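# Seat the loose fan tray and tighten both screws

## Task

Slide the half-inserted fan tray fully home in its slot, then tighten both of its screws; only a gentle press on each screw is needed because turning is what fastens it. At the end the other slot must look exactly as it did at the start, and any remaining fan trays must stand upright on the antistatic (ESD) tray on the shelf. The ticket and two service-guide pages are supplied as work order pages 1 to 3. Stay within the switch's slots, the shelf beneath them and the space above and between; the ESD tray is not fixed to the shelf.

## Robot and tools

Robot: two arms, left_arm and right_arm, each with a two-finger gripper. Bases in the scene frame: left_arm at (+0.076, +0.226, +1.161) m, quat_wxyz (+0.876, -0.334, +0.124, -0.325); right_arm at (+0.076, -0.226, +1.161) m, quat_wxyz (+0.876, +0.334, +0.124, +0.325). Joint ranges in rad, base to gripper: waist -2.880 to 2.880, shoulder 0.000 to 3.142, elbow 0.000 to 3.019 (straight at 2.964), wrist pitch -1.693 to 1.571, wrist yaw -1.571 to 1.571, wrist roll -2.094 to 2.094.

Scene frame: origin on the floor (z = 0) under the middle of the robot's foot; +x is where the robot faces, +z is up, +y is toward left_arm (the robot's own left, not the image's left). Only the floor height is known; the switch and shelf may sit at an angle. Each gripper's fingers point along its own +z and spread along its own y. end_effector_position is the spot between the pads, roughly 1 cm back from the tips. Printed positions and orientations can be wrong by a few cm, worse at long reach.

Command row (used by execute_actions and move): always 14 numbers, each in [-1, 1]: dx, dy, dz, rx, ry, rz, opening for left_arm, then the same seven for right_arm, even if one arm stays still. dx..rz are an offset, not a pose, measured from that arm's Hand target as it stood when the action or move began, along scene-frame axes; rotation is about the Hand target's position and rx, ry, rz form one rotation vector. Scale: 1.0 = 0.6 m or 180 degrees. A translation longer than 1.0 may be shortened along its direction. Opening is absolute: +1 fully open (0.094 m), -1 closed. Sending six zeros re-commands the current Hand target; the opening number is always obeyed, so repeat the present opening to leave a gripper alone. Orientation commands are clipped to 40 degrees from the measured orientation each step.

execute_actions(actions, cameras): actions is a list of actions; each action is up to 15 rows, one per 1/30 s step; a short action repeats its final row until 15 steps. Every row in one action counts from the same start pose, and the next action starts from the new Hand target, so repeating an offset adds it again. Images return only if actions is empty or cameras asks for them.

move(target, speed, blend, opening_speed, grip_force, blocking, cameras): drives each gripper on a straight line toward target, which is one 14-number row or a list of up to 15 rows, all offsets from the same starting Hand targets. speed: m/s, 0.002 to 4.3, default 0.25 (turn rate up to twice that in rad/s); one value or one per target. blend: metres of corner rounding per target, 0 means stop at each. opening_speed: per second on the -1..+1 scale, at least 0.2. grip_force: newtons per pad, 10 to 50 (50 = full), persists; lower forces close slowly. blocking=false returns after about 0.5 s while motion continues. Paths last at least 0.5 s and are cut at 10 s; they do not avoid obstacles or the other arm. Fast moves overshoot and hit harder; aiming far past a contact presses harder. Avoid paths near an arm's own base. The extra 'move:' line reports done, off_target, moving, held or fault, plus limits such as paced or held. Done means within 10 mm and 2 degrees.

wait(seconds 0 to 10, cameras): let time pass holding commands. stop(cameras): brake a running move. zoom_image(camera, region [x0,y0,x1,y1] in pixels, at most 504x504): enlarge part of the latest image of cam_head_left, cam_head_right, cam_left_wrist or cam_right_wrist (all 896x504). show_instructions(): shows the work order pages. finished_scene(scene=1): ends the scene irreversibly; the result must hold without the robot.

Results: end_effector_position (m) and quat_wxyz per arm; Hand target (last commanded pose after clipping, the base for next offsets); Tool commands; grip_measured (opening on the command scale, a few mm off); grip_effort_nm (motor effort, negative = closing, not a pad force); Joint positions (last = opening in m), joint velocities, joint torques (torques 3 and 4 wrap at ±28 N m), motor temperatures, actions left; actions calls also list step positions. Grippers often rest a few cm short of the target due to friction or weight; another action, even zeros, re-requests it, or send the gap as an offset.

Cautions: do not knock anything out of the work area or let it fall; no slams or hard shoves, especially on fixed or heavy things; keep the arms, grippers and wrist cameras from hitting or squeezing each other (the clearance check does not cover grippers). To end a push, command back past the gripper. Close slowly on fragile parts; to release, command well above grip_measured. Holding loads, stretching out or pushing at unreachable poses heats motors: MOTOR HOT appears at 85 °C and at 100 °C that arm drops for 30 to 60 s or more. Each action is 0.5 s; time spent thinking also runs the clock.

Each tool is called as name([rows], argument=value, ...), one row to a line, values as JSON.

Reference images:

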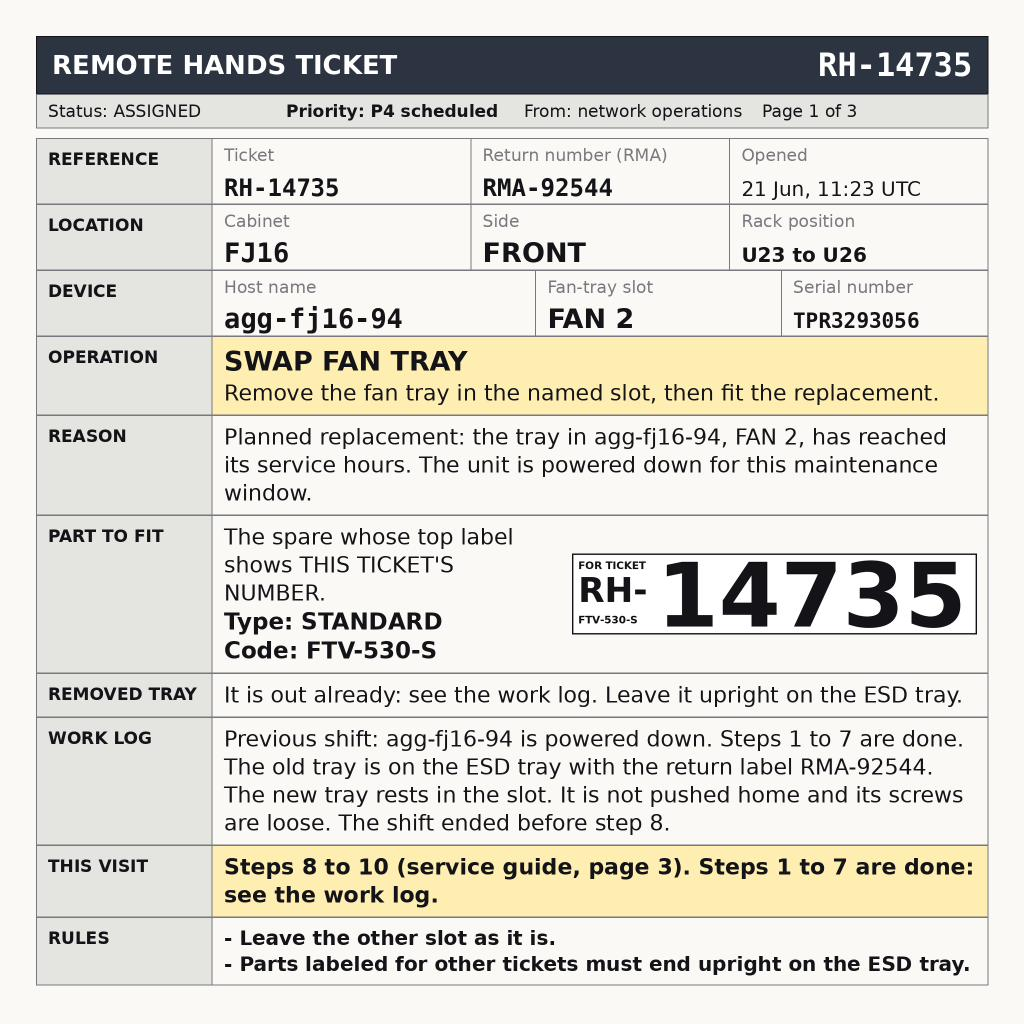

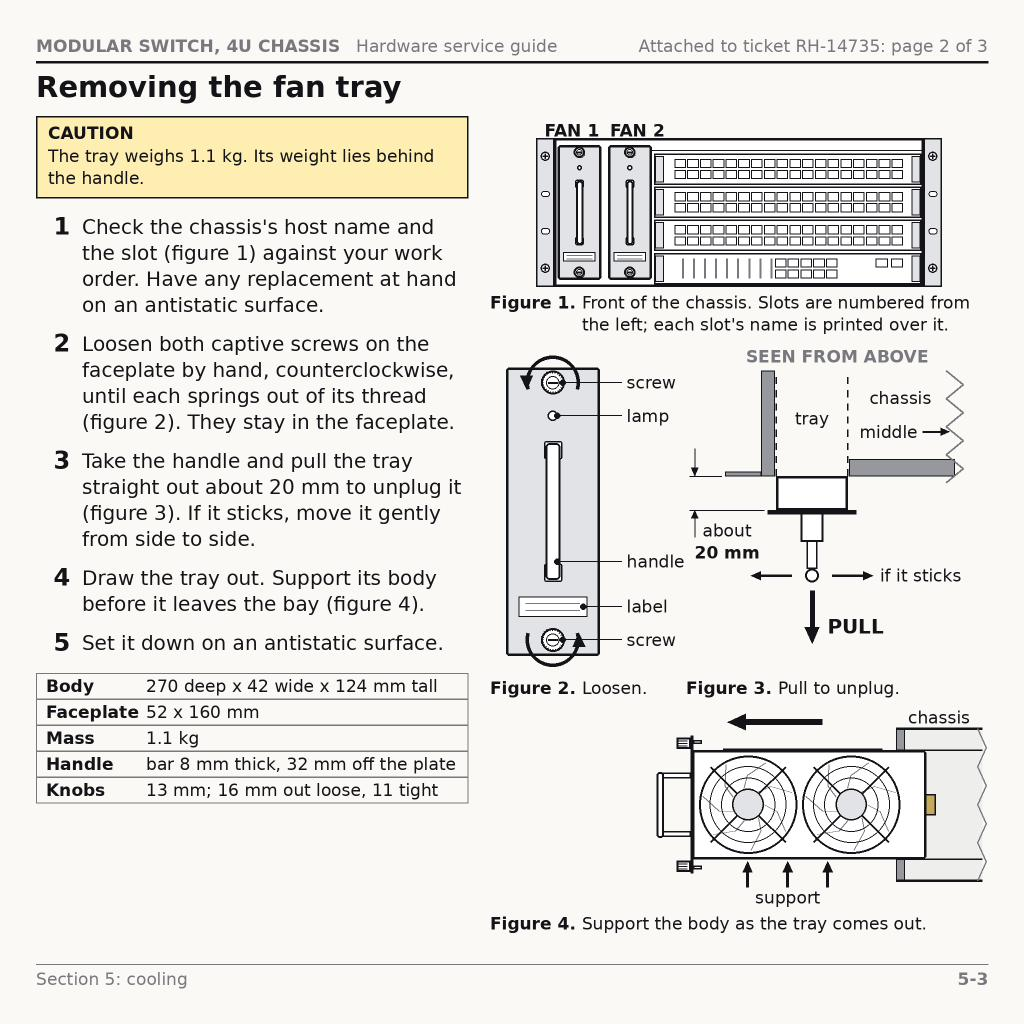

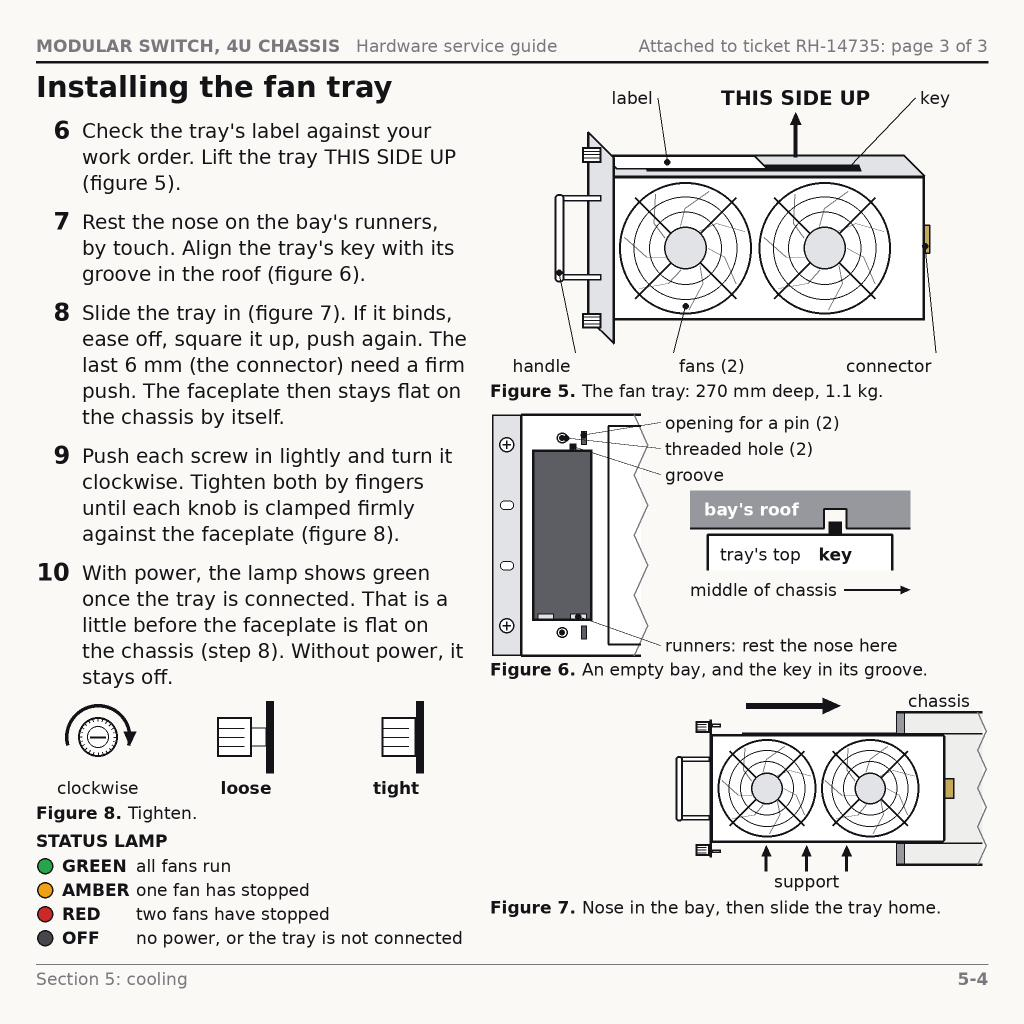

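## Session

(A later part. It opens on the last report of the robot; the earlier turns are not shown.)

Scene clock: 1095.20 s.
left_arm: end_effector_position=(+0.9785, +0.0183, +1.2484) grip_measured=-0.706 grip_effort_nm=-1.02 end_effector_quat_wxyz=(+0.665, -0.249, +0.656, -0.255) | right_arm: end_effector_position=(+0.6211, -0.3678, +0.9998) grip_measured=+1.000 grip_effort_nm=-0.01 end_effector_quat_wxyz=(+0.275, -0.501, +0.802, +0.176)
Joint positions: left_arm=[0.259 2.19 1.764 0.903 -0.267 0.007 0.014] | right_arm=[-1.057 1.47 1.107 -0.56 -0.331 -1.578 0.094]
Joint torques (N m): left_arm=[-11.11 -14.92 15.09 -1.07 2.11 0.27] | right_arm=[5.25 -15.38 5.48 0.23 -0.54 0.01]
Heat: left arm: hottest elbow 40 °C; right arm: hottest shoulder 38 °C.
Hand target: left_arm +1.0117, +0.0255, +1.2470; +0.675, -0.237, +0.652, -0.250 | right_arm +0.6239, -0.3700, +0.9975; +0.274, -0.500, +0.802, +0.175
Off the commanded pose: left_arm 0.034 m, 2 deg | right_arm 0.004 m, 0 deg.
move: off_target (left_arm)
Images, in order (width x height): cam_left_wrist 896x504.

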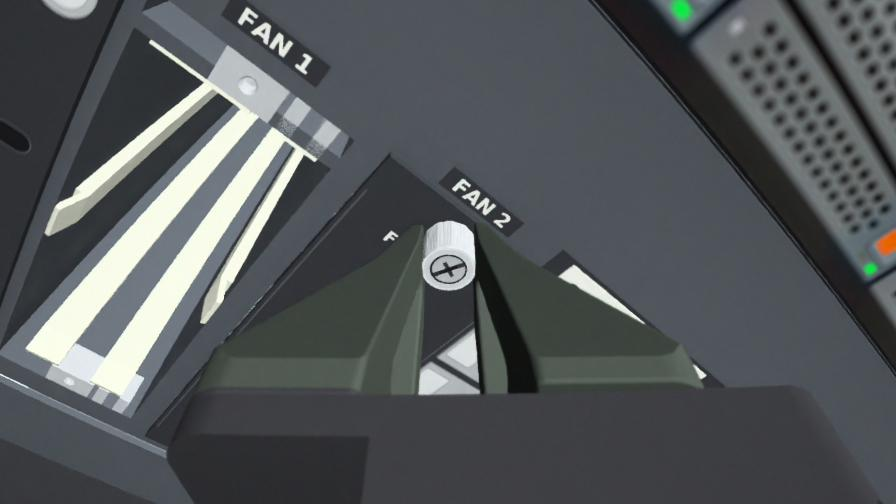

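move(target=[0,0,0,0.61,0,0,-0.97,0,0,0,0,0,0,1], speed=0.5)

move([
  [-0.032,0,0,0,0,0,-0.5,0,0,0,0,0,0,1],
  [-0.14,0,0.034,0,0,0,-0.5,0,0,0,0,0,0,1],
  [-0.14,0,0.034,-0.61,0,0,-0.5,0,0,0,0,0,0,1],
  [-0.14,0,0.034,0.78,0,0,-0.4,0,0,0,0,0,0,1],
  [-0.09,0.008,0.034,0.78,0,0,-0.4,0,0,0,0,0,0,1],
  [-0.035,0.004,0.006,0.78,0,0,-0.4,0,0,0,0,0,0,1],
], speed=[0.2,0.2,0.6,0.6,0.2,0.1], blend=[0,0.02,0.02,0,0.01,0], cameras=["cam_left_wrist"])

zoom_image(camera="cam_left_wrist", region=[370, 190, 530, 310])

move([
  [0.002,-0.001,-0.001,0,0,0,-0.97,0,0,0,0,0,0,1],
  [0.035,-0.004,-0.006,0,0,0,-0.97,0,0,0,0,0,0,1],
  [0.035,-0.004,-0.006,0.61,0,0,-0.97,0,0,0,0,0,0,1],
], speed=[0.1,0.1,0.5], blend=[0,0,0], cameras=["cam_left_wrist"])

zoom_image(camera="cam_left_wrist", region=[370, 190, 530, 310])

Scene clock: 1105.03 s.
left_arm: end_effector_position=(+0.9799, +0.0213, +1.2484) grip_measured=-0.706 grip_effort_nm=-1.02 end_effector_quat_wxyz=(+0.588, +0.393, +0.590, +0.391) | right_arm: end_effector_position=(+0.6211, -0.3678, +0.9998) grip_measured=+1.000 grip_effort_nm=0.00 end_effector_quat_wxyz=(+0.275, -0.501, +0.802, +0.176)
Joint positions: left_arm=[0.259 2.182 1.764 0.883 -0.283 1.907 0.014] | right_arm=[-1.057 1.47 1.107 -0.56 -0.331 -1.578 0.094]
Joint torques (N m): left_arm=[-11.28 -16.38 14.2 -2.58 1.98 0.09] | right_arm=[5.07 -15.33 5.44 0.14 -0.55 0.01]
Heat: left arm: hottest elbow 42 °C; right arm: hottest shoulder 38 °C.
Hand target: left_arm +1.0117, +0.0255, +1.2472; +0.583, +0.416, +0.580, +0.390 | right_arm +0.6239, -0.3700, +0.9975; +0.274, -0.500, +0.802, +0.175
Off the commanded pose: left_arm 0.032 m, 3 deg | right_arm 0.004 m, 0 deg.
move: off_target (left_arm)

Scene clock: 1111.83 s.
left_arm: end_effector_position=(+0.9758, +0.0188, +1.2494) grip_measured=-0.402 grip_effort_nm=0.14 end_effector_quat_wxyz=(+0.190, -0.689, +0.185, -0.674) | right_arm: end_effector_position=(+0.6211, -0.3678, +0.9998) grip_measured=+1.000 grip_effort_nm=-0.01 end_effector_quat_wxyz=(+0.275, -0.501, +0.802, +0.176)
Joint positions: left_arm=[0.25 2.179 1.755 0.889 -0.31 -1.869 0.028] | right_arm=[-1.057 1.47 1.107 -0.56 -0.331 -1.578 0.094]
Joint torques (N m): left_arm=[-11.69 -16.56 10.91 0.44 0.51 -0.07] | right_arm=[5.3 -15.62 5.46 0.18 -0.54 0.01]
Heat: left arm: hottest elbow 41 °C; right arm: hottest shoulder 38 °C.
Hand target: left_arm +0.9907, +0.0279, +1.2504; -0.194, +0.689, -0.171, +0.677 | right_arm +0.6239, -0.3700, +0.9975; +0.274, -0.500, +0.802, +0.175
Off the commanded pose: left_arm 0.018 m, 2 deg | right_arm 0.004 m, 0 deg.
move: off_target (left_arm); target 4's new opening was sent with left_arm's hand 0.014 m and 1 deg from that target
Images, in order (width x height): cam_left_wrist 896x504.

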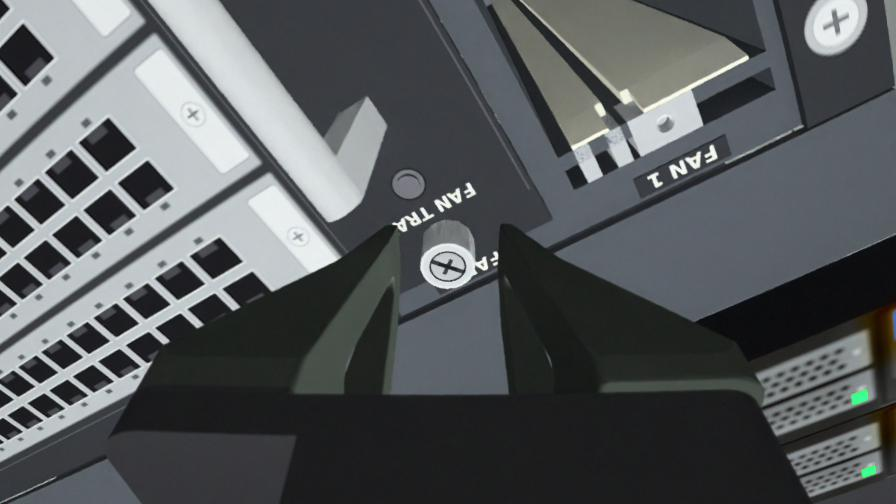

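Scaled by 3.150 from the camera's 896x504 image, which has a finer 1280x720 frame.

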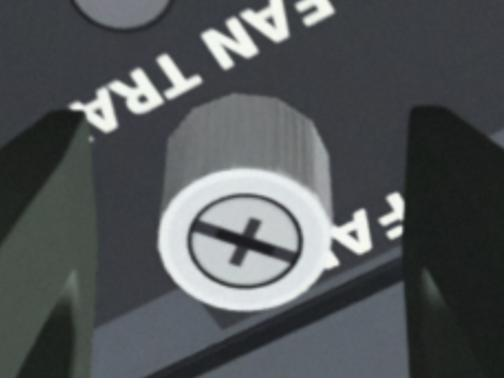

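Scene clock: 1116.13 s.
left_arm: end_effector_position=(+0.9783, +0.0180, +1.2485) grip_measured=-0.706 grip_effort_nm=-1.02 end_effector_quat_wxyz=(+0.665, -0.249, +0.656, -0.255) | right_arm: end_effector_position=(+0.6211, -0.3678, +0.9998) grip_measured=+1.000 grip_effort_nm=0.00 end_effector_quat_wxyz=(+0.275, -0.501, +0.802, +0.176)
Joint positions: left_arm=[0.259 2.19 1.763 0.904 -0.268 0.007 0.014] | right_arm=[-1.057 1.47 1.107 -0.56 -0.331 -1.578 0.094]
Joint torques (N m): left_arm=[-11.22 -15.38 15.21 -1.1 2.07 0.29] | right_arm=[5.13 -15.68 5.45 0.14 -0.55 0.01]
Heat: left arm: hottest elbow 41 °C; right arm: hottest shoulder 38 °C.
Hand target: left_arm +1.0116, +0.0253, +1.2470; +0.675, -0.238, +0.652, -0.250 | right_arm +0.6239, -0.3700, +0.9975; +0.274, -0.500, +0.802, +0.175
Off the commanded pose: left_arm 0.034 m, 2 deg | right_arm 0.004 m, 0 deg.
move: off_target (left_arm)
Images, in order (width x height): cam_left_wrist 896x504.

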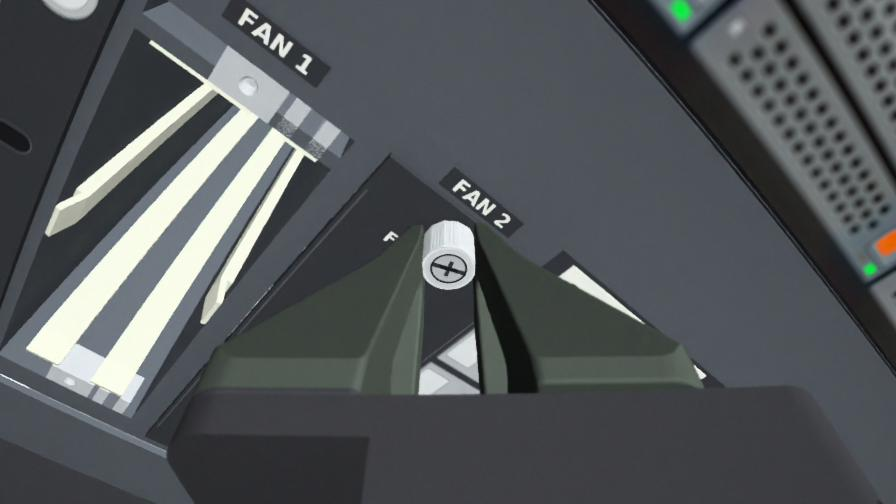

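Scaled by 3.150 from the camera's 896x504 image, which has a finer 1280x720 frame.

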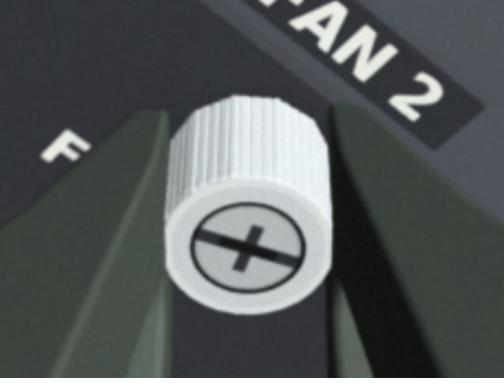

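move(target=[0,0,0,0.61,0,0,-0.97,0,0,0,0,0,0,1], speed=0.5)

move([
  [-0.032,0,0,0,0,0,-0.5,0,0,0,0,0,0,1],
  [-0.14,0,0.034,0,0,0,-0.5,0,0,0,0,0,0,1],
  [-0.14,0,0.034,-0.61,0,0,-0.5,0,0,0,0,0,0,1],
  [-0.14,0,0.034,0.78,0,0,-0.4,0,0,0,0,0,0,1],
  [-0.09,0.008,0.034,0.78,0,0,-0.4,0,0,0,0,0,0,1],
  [-0.034,0.004,0.006,0.78,0,0,-0.4,0,0,0,0,0,0,1],
], speed=[0.2,0.2,0.6,0.6,0.2,0.1], blend=[0,0.02,0.02,0,0.01,0], cameras=["cam_left_wrist"])

zoom_image(camera="cam_left_wrist", region=[370, 190, 530, 310])

move([
  [0.002,-0.001,-0.001,0,0,0,-0.97,0,0,0,0,0,0,1],
  [0.03,-0.004,-0.006,0,0,0,-0.97,0,0,0,0,0,0,1],
  [0.03,-0.004,-0.006,0.61,0,0,-0.97,0,0,0,0,0,0,1],
], speed=[0.1,0.1,0.5], blend=[0,0,0], cameras=["cam_left_wrist"])

zoom_image(camera="cam_left_wrist", region=[370, 190, 530, 310])

Scene clock: 1126.83 s.
left_arm: end_effector_position=(+0.9797, +0.0210, +1.2481) grip_measured=-0.706 grip_effort_nm=-1.01 end_effector_quat_wxyz=(+0.588, +0.393, +0.590, +0.391) | right_arm: end_effector_position=(+0.6211, -0.3678, +0.9998) grip_measured=+1.000 grip_effort_nm=0.00 end_effector_quat_wxyz=(+0.275, -0.501, +0.802, +0.176)
Joint positions: left_arm=[0.259 2.182 1.763 0.884 -0.282 1.907 0.014] | right_arm=[-1.057 1.47 1.107 -0.56 -0.331 -1.578 0.094]
Joint torques (N m): left_arm=[-11.11 -16.73 14.2 -2.63 1.96 0.09] | right_arm=[5.19 -15.38 5.48 0.21 -0.54 0.02]
Heat: left arm: hottest elbow 42 °C; right arm: hottest shoulder 38 °C.
Hand target: left_arm +1.0116, +0.0253, +1.2469; +0.582, +0.416, +0.580, +0.390 | right_arm +0.6239, -0.3700, +0.9975; +0.274, -0.500, +0.802, +0.175
Off the commanded pose: left_arm 0.032 m, 3 deg | right_arm 0.004 m, 0 deg.
move: off_target (left_arm)

Scene clock: 1133.63 s.
left_arm: end_effector_position=(+0.9765, +0.0191, +1.2495) grip_measured=-0.402 grip_effort_nm=0.14 end_effector_quat_wxyz=(+0.190, -0.689, +0.185, -0.674) | right_arm: end_effector_position=(+0.6211, -0.3678, +0.9998) grip_measured=+1.000 grip_effort_nm=-0.01 end_effector_quat_wxyz=(+0.275, -0.501, +0.802, +0.176)
Joint positions: left_arm=[0.25 2.18 1.758 0.888 -0.31 -1.869 0.028] | right_arm=[-1.057 1.47 1.107 -0.56 -0.331 -1.578 0.094]
Joint torques (N m): left_arm=[-11.93 -16.73 10.96 0.57 0.51 -0.08] | right_arm=[5.19 -15.5 5.49 0.2 -0.54 -0.01]
Heat: left arm: hottest elbow 42 °C; right arm: hottest shoulder 38 °C.
Hand target: left_arm +0.9913, +0.0280, +1.2505; -0.194, +0.689, -0.171, +0.677 | right_arm +0.6239, -0.3700, +0.9975; +0.274, -0.500, +0.802, +0.175
Off the commanded pose: left_arm 0.017 m, 2 deg | right_arm 0.004 m, 0 deg.
move: off_target (left_arm); target 4's new opening was sent with left_arm's hand 0.014 m and 1 deg from that target
Images, in order (width x height): cam_left_wrist 896x504.

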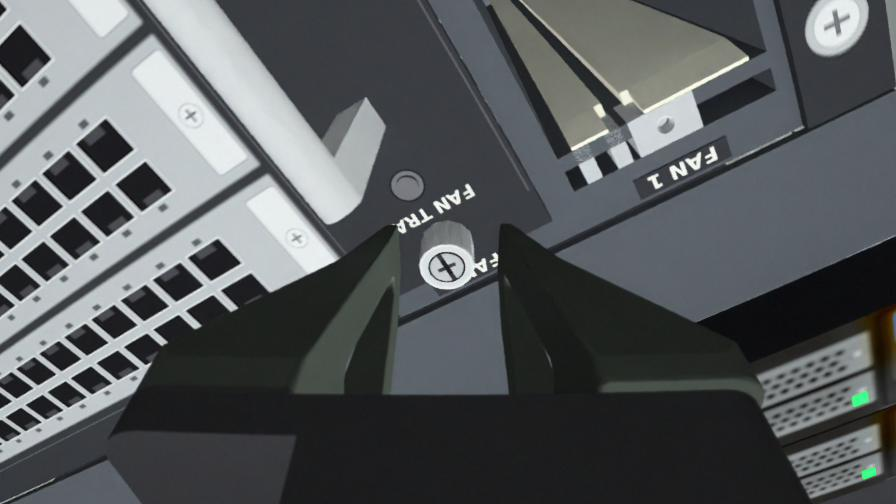

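Scaled by 3.150 from the camera's 896x504 image, which has a finer 1280x720 frame.

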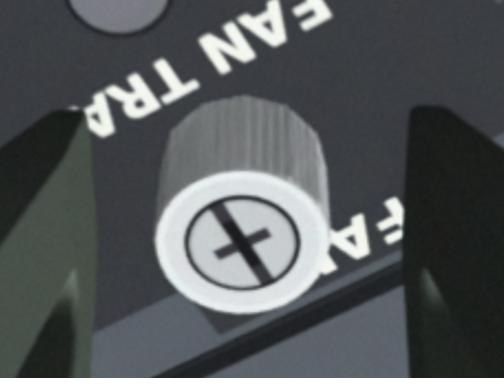

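Scene clock: 1137.93 s.
left_arm: end_effector_position=(+0.9789, +0.0184, +1.2485) grip_measured=-0.706 grip_effort_nm=-1.02 end_effector_quat_wxyz=(+0.665, -0.248, +0.656, -0.256) | right_arm: end_effector_position=(+0.6211, -0.3678, +0.9998) grip_measured=+1.000 grip_effort_nm=-0.01 end_effector_quat_wxyz=(+0.275, -0.501, +0.802, +0.176)
Joint positions: left_arm=[0.26 2.19 1.765 0.904 -0.264 0.006 0.014] | right_arm=[-1.057 1.47 1.107 -0.56 -0.331 -1.578 0.094]
Joint torques (N m): left_arm=[-11.63 -15.44 14.56 -0.76 1.97 0.24] | right_arm=[5.13 -15.38 5.5 0.13 -0.56 0]
Heat: left arm: hottest elbow 42 °C; right arm: hottest shoulder 38 °C.
Hand target: left_arm +1.0093, +0.0255, +1.2468; +0.675, -0.237, +0.652, -0.250 | right_arm +0.6239, -0.3700, +0.9975; +0.274, -0.500, +0.802, +0.175
Off the commanded pose: left_arm 0.031 m, 2 deg | right_arm 0.004 m, 0 deg.
move: off_target (left_arm)
Images, in order (width x height): cam_left_wrist 896x504.

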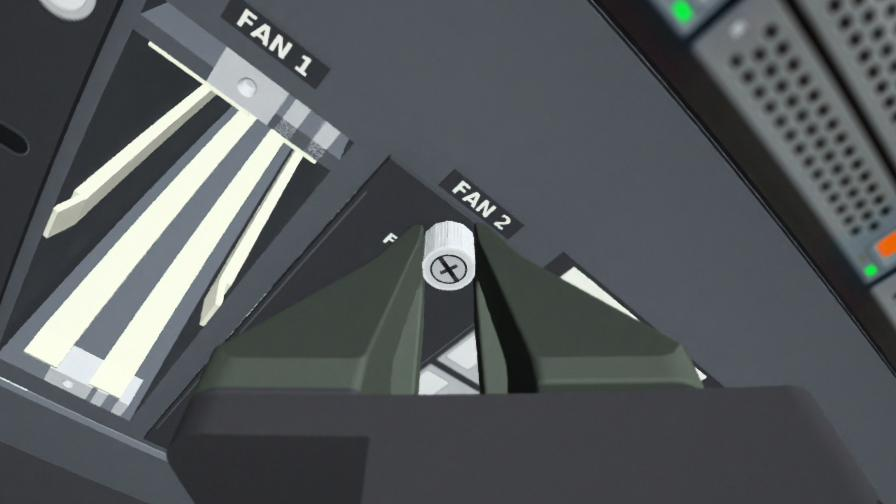

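Scaled by 3.150 from the camera's 896x504 image, which has a finer 1280x720 frame.

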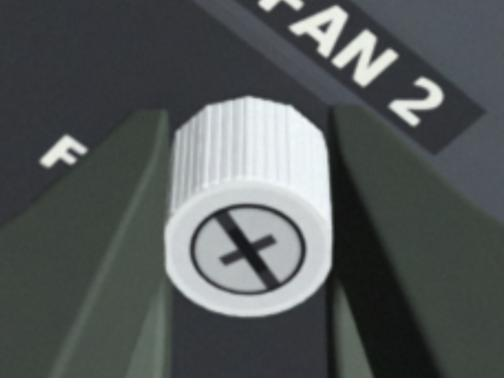

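move(target=[0,0,0,0.61,0,0,-0.97,0,0,0,0,0,0,1], speed=0.5, cameras=["cam_left_wrist"])

move([
  [-0.028,0,0,0,0,0,-0.5,0,0,0,0,0,0,1],
  [-0.136,0,0.034,0,0,0,-0.5,0,0,0,0,0,0,1],
  [-0.136,0,0.034,-0.61,0,0,-0.5,0,0,0,0,0,0,1],
  [-0.136,0,0.034,0.78,0,0,-0.4,0,0,0,0,0,0,1],
  [-0.086,0.008,0.034,0.78,0,0,-0.4,0,0,0,0,0,0,1],
  [-0.03,0.004,0.006,0.78,0,0,-0.4,0,0,0,0,0,0,1],
], speed=[0.2,0.2,0.6,0.6,0.2,0.1], blend=[0,0.02,0.02,0,0.01,0], cameras=["cam_left_wrist"])

move([
  [0.002,-0.001,-0.001,0,0,0,-0.97,0,0,0,0,0,0,1],
  [0.03,-0.004,-0.006,0,0,0,-0.97,0,0,0,0,0,0,1],
  [0.03,-0.004,-0.006,0.61,0,0,-0.97,0,0,0,0,0,0,1],
], speed=[0.1,0.1,0.5], blend=[0,0,0], cameras=["cam_left_wrist"])

Scene clock: 1152.03 s.
left_arm: end_effector_position=(+0.9802, +0.0243, +1.2470) grip_measured=-0.706 grip_effort_nm=-1.01 end_effector_quat_wxyz=(+0.597, +0.372, +0.601, +0.380) | right_arm: end_effector_position=(+0.6211, -0.3678, +0.9998) grip_measured=+1.000 grip_effort_nm=0.00 end_effector_quat_wxyz=(+0.275, -0.501, +0.802, +0.176)
Joint positions: left_arm=[0.263 2.186 1.765 0.899 -0.285 1.856 0.014] | right_arm=[-1.057 1.47 1.107 -0.56 -0.331 -1.578 0.094]
Joint torques (N m): left_arm=[-11.28 -16.85 13.42 -2.88 2.09 0.68] | right_arm=[4.89 -15.38 5.41 0.17 -0.54 -0.01]
Motor temperatures (°C): left_arm=[36 39 45 27 35 27 31] | right_arm=[30 38 34 26 29 28 28]
Heat: left arm: hottest elbow 45 °C; right arm: hottest shoulder 38 °C.
Hand target: left_arm +1.0093, +0.0255, +1.2471; +0.582, +0.416, +0.580, +0.390 | right_arm +0.6239, -0.3700, +0.9975; +0.274, -0.500, +0.802, +0.175
Off the commanded pose: left_arm 0.029 m, 6 deg | right_arm 0.004 m, 0 deg.
move: off_target (left_arm)
Images, in order (width x height): cam_left_wrist 896x504.

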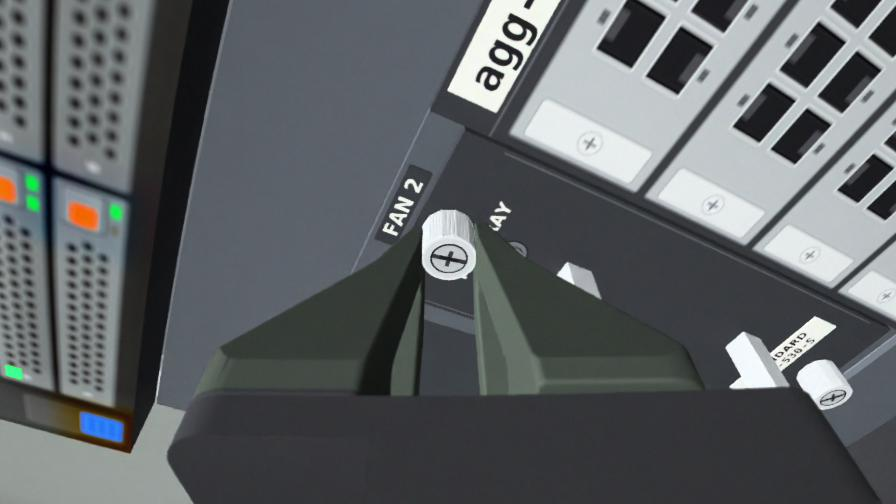

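Scene clock: 1158.83 s.
left_arm: end_effector_position=(+0.9764, +0.0186, +1.2496) grip_measured=-0.402 grip_effort_nm=0.14 end_effector_quat_wxyz=(+0.190, -0.689, +0.185, -0.675) | right_arm: end_effector_position=(+0.6211, -0.3678, +0.9998) grip_measured=+1.000 grip_effort_nm=-0.01 end_effector_quat_wxyz=(+0.275, -0.501, +0.802, +0.176)
Joint positions: left_arm=[0.25 2.18 1.758 0.889 -0.31 -1.869 0.028] | right_arm=[-1.057 1.47 1.107 -0.56 -0.331 -1.578 0.094]
Joint torques (N m): left_arm=[-11.58 -16.67 10.89 0.38 0.53 -0.06] | right_arm=[5.36 -15.56 5.48 0.2 -0.55 0.02]
Heat: left arm: hottest elbow 43 °C; right arm: hottest shoulder 38 °C.
Hand target: left_arm +0.9913, +0.0279, +1.2506; -0.194, +0.689, -0.170, +0.678 | right_arm +0.6239, -0.3700, +0.9975; +0.274, -0.500, +0.802, +0.175
Off the commanded pose: left_arm 0.018 m, 2 deg | right_arm 0.004 m, 0 deg.
move: off_target (left_arm); target 4's new opening was sent with left_arm's hand 0.014 m and 1 deg from that target
Images, in order (width x height): cam_left_wrist 896x504.

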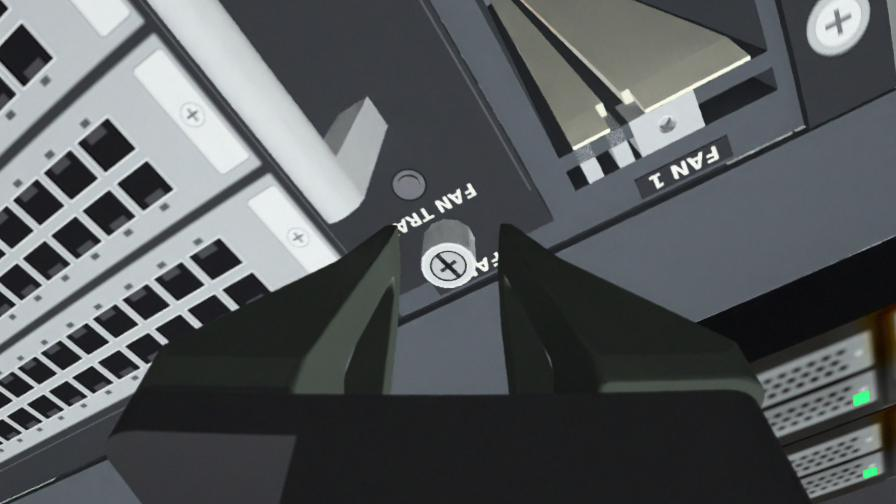

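Scene clock: 1163.10 s.
left_arm: end_effector_position=(+0.9780, +0.0118, +1.2415) grip_measured=-0.728 grip_effort_nm=-1.01 end_effector_quat_wxyz=(+0.657, -0.249, +0.659, -0.270) | right_arm: end_effector_position=(+0.6211, -0.3678, +0.9998) grip_measured=+1.000 grip_effort_nm=-0.01 end_effector_quat_wxyz=(+0.275, -0.501, +0.802, +0.176)
Joint positions: left_arm=[0.262 2.197 1.765 0.888 -0.252 -0.023 0.013] | right_arm=[-1.057 1.47 1.107 -0.56 -0.331 -1.578 0.094]
Joint torques (N m): left_arm=[-11.34 -15.79 14.52 -0.27 1.4 0.63] | right_arm=[5.01 -15.38 5.48 0.17 -0.54 0]
Heat: left arm: hottest elbow 44 °C; right arm: hottest shoulder 38 °C.
Hand target: left_arm +1.0093, +0.0254, +1.2469; +0.675, -0.237, +0.652, -0.250 | right_arm +0.6239, -0.3700, +0.9975; +0.274, -0.500, +0.802, +0.175
Off the commanded pose: left_arm 0.035 m, 3 deg | right_arm 0.004 m, 0 deg.
move: off_target (left_arm)
Images, in order (width x height): cam_left_wrist 896x504.

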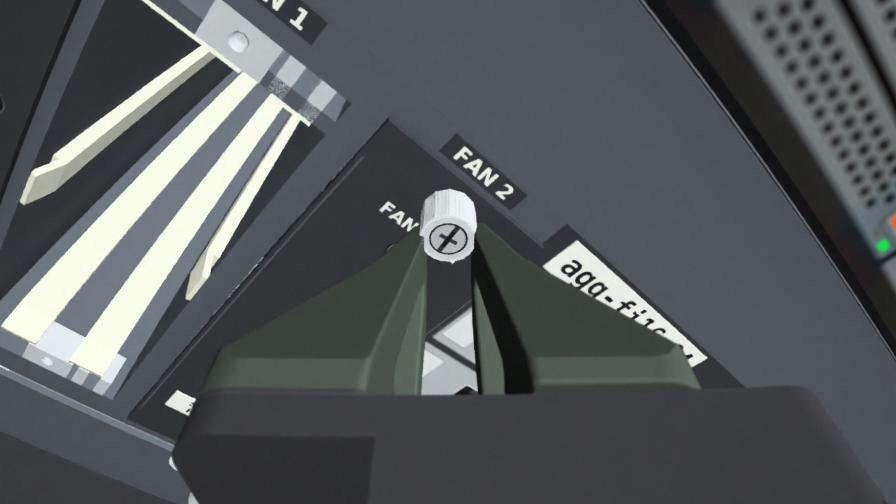

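move([
  [-0.03,0,0,0,0,0,-0.5,0,0,0,0,0,0,1],
  [-0.14,-0.003,0.01,0,0,0,-0.4,0,0,0,0,0,0,1],
  [-0.23,-0.003,-0.097,-0.267,0,0,-0.4,0,0,0,0,0,0,1],
], speed=[0.1,0.2,0.4], blend=[0,0.01,0], cameras=["all"])

zoom_image(camera="cam_left_wrist", region=[210, 40, 450, 200])

zoom_image(camera="cam_left_wrist", region=[430, 40, 670, 200])

Scene clock: 1171.77 s.
left_arm: end_effector_position=(+0.8751, +0.0210, +1.2045) grip_measured=-0.402 grip_effort_nm=0.14 end_effector_quat_wxyz=(+0.523, -0.486, +0.494, -0.497) | right_arm: end_effector_position=(+0.6211, -0.3678, +0.9998) grip_measured=+1.000 grip_effort_nm=-0.01 end_effector_quat_wxyz=(+0.275, -0.501, +0.802, +0.176)
Joint positions: left_arm=[0.262 2.137 1.404 1.245 -0.265 -0.794 0.028] | right_arm=[-1.057 1.47 1.107 -0.56 -0.331 -1.578 0.094]
Joint torques (N m): left_arm=[-10.11 -14.68 4.33 1.43 0.56 -0.03] | right_arm=[5.07 -15.38 5.49 0.17 -0.54 0.01]
Heat: left arm: hottest elbow 44 °C; right arm: hottest shoulder 38 °C.
Hand target: left_arm +0.8713, +0.0235, +1.1889; +0.520, -0.492, +0.494, -0.494 | right_arm +0.6239, -0.3700, +0.9975; +0.274, -0.500, +0.802, +0.175
Off the commanded pose: left_arm 0.016 m, 1 deg | right_arm 0.004 m, 0 deg.
move: off_target (left_arm); blend cut to 0 m at target 2; target 2's new opening was sent with left_arm's hand 0.018 m and 1 deg from that target

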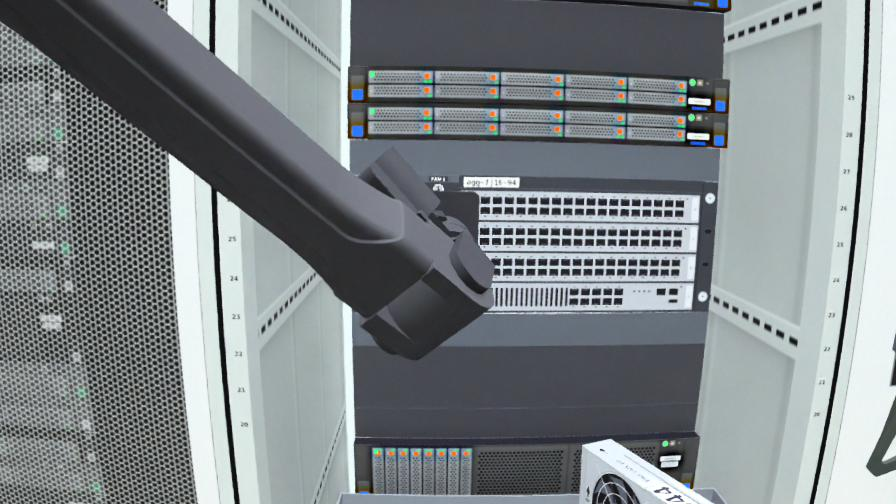

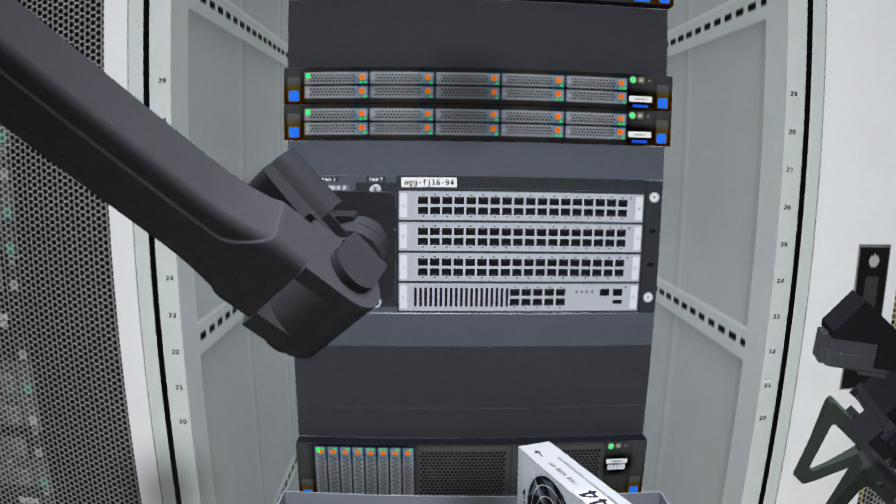

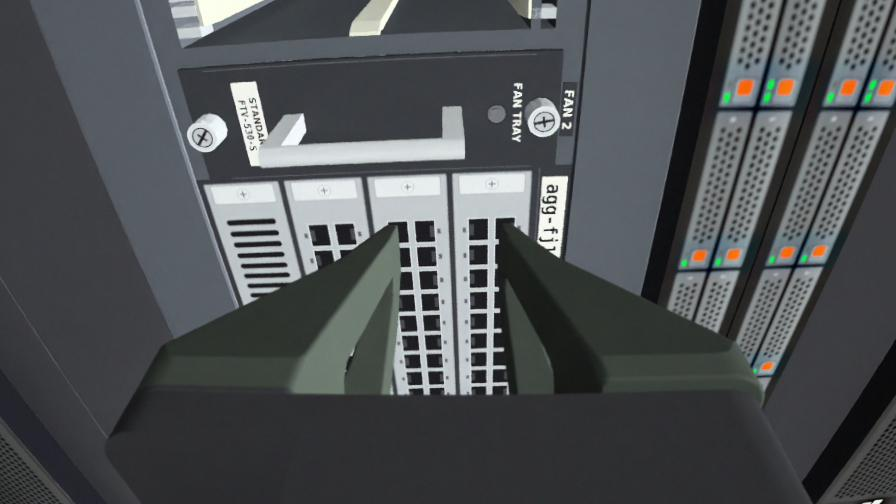

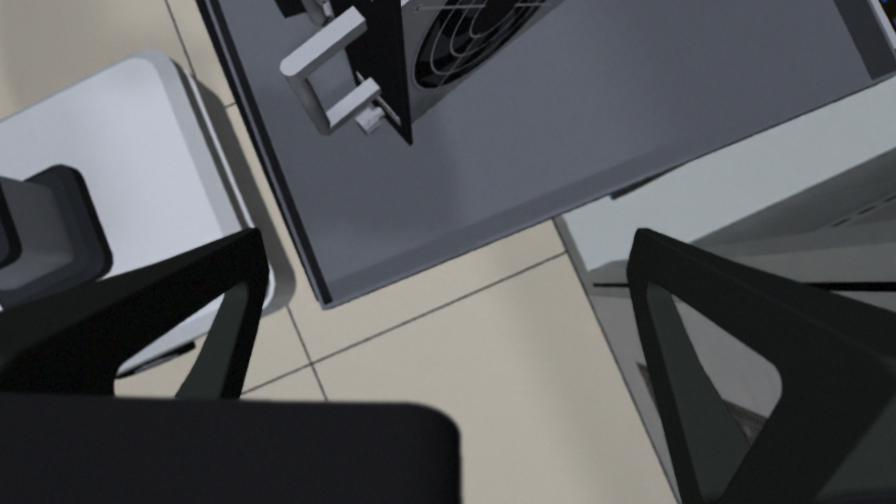

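Scaled by 2.100 from the camera's 896x504 image, which has a finer 1280x720 frame.

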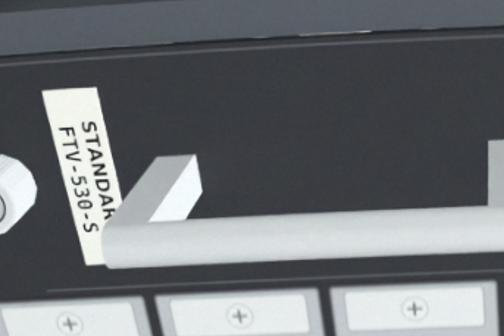

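Scaled by 2.100 from the camera's 896x504 image, which has a finer 1280x720 frame.

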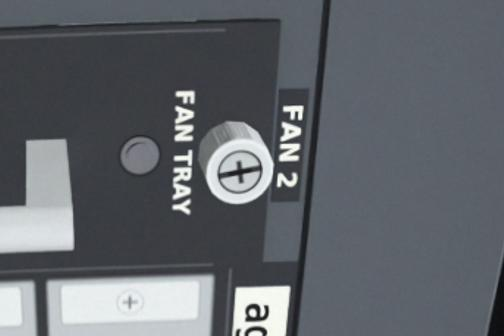

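zoom_image(camera="cam_left_wrist", region=[150, 50, 310, 210])

Scaled by 3.150 from the camera's 896x504 image, which has a finer 1280x720 frame.

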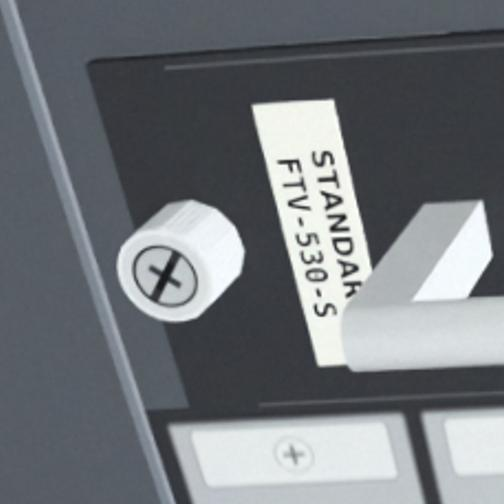

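move(target=[-0.2,0.02,0.0,0,0,0,-0.4,0,0,0,0,0,0,1], speed=0.25)

finished_scene()

Scene clock: 1179.43 s.
left_arm: end_effector_position=(+0.7517, +0.0327, +1.1768) grip_measured=-0.402 grip_effort_nm=0.14 end_effector_quat_wxyz=(+0.513, -0.493, +0.503, -0.491) | right_arm: end_effector_position=(+0.6211, -0.3678, +0.9998) grip_measured=+1.000 grip_effort_nm=-0.01 end_effector_quat_wxyz=(+0.275, -0.501, +0.802, +0.176)
Joint positions: left_arm=[0.242 2.084 1.034 1.536 -0.3 -0.794 0.028] | right_arm=[-1.057 1.47 1.107 -0.56 -0.331 -1.578 0.094]
Joint torques (N m): left_arm=[-10.29 -13.86 2.7 1.25 0.44 0.17] | right_arm=[5.25 -15.38 5.44 0.2 -0.54 0.01]
Heat: left arm: hottest elbow 42 °C; right arm: hottest shoulder 38 °C.
Hand target: left_arm +0.7513, +0.0356, +1.1888; +0.520, -0.492, +0.494, -0.494 | right_arm +0.6239, -0.3700, +0.9975; +0.274, -0.500, +0.802, +0.175
Off the commanded pose: left_arm 0.012 m, 1 deg | right_arm 0.004 m, 0 deg.
move: off_target (left_arm)

The scene is finished: the task was done.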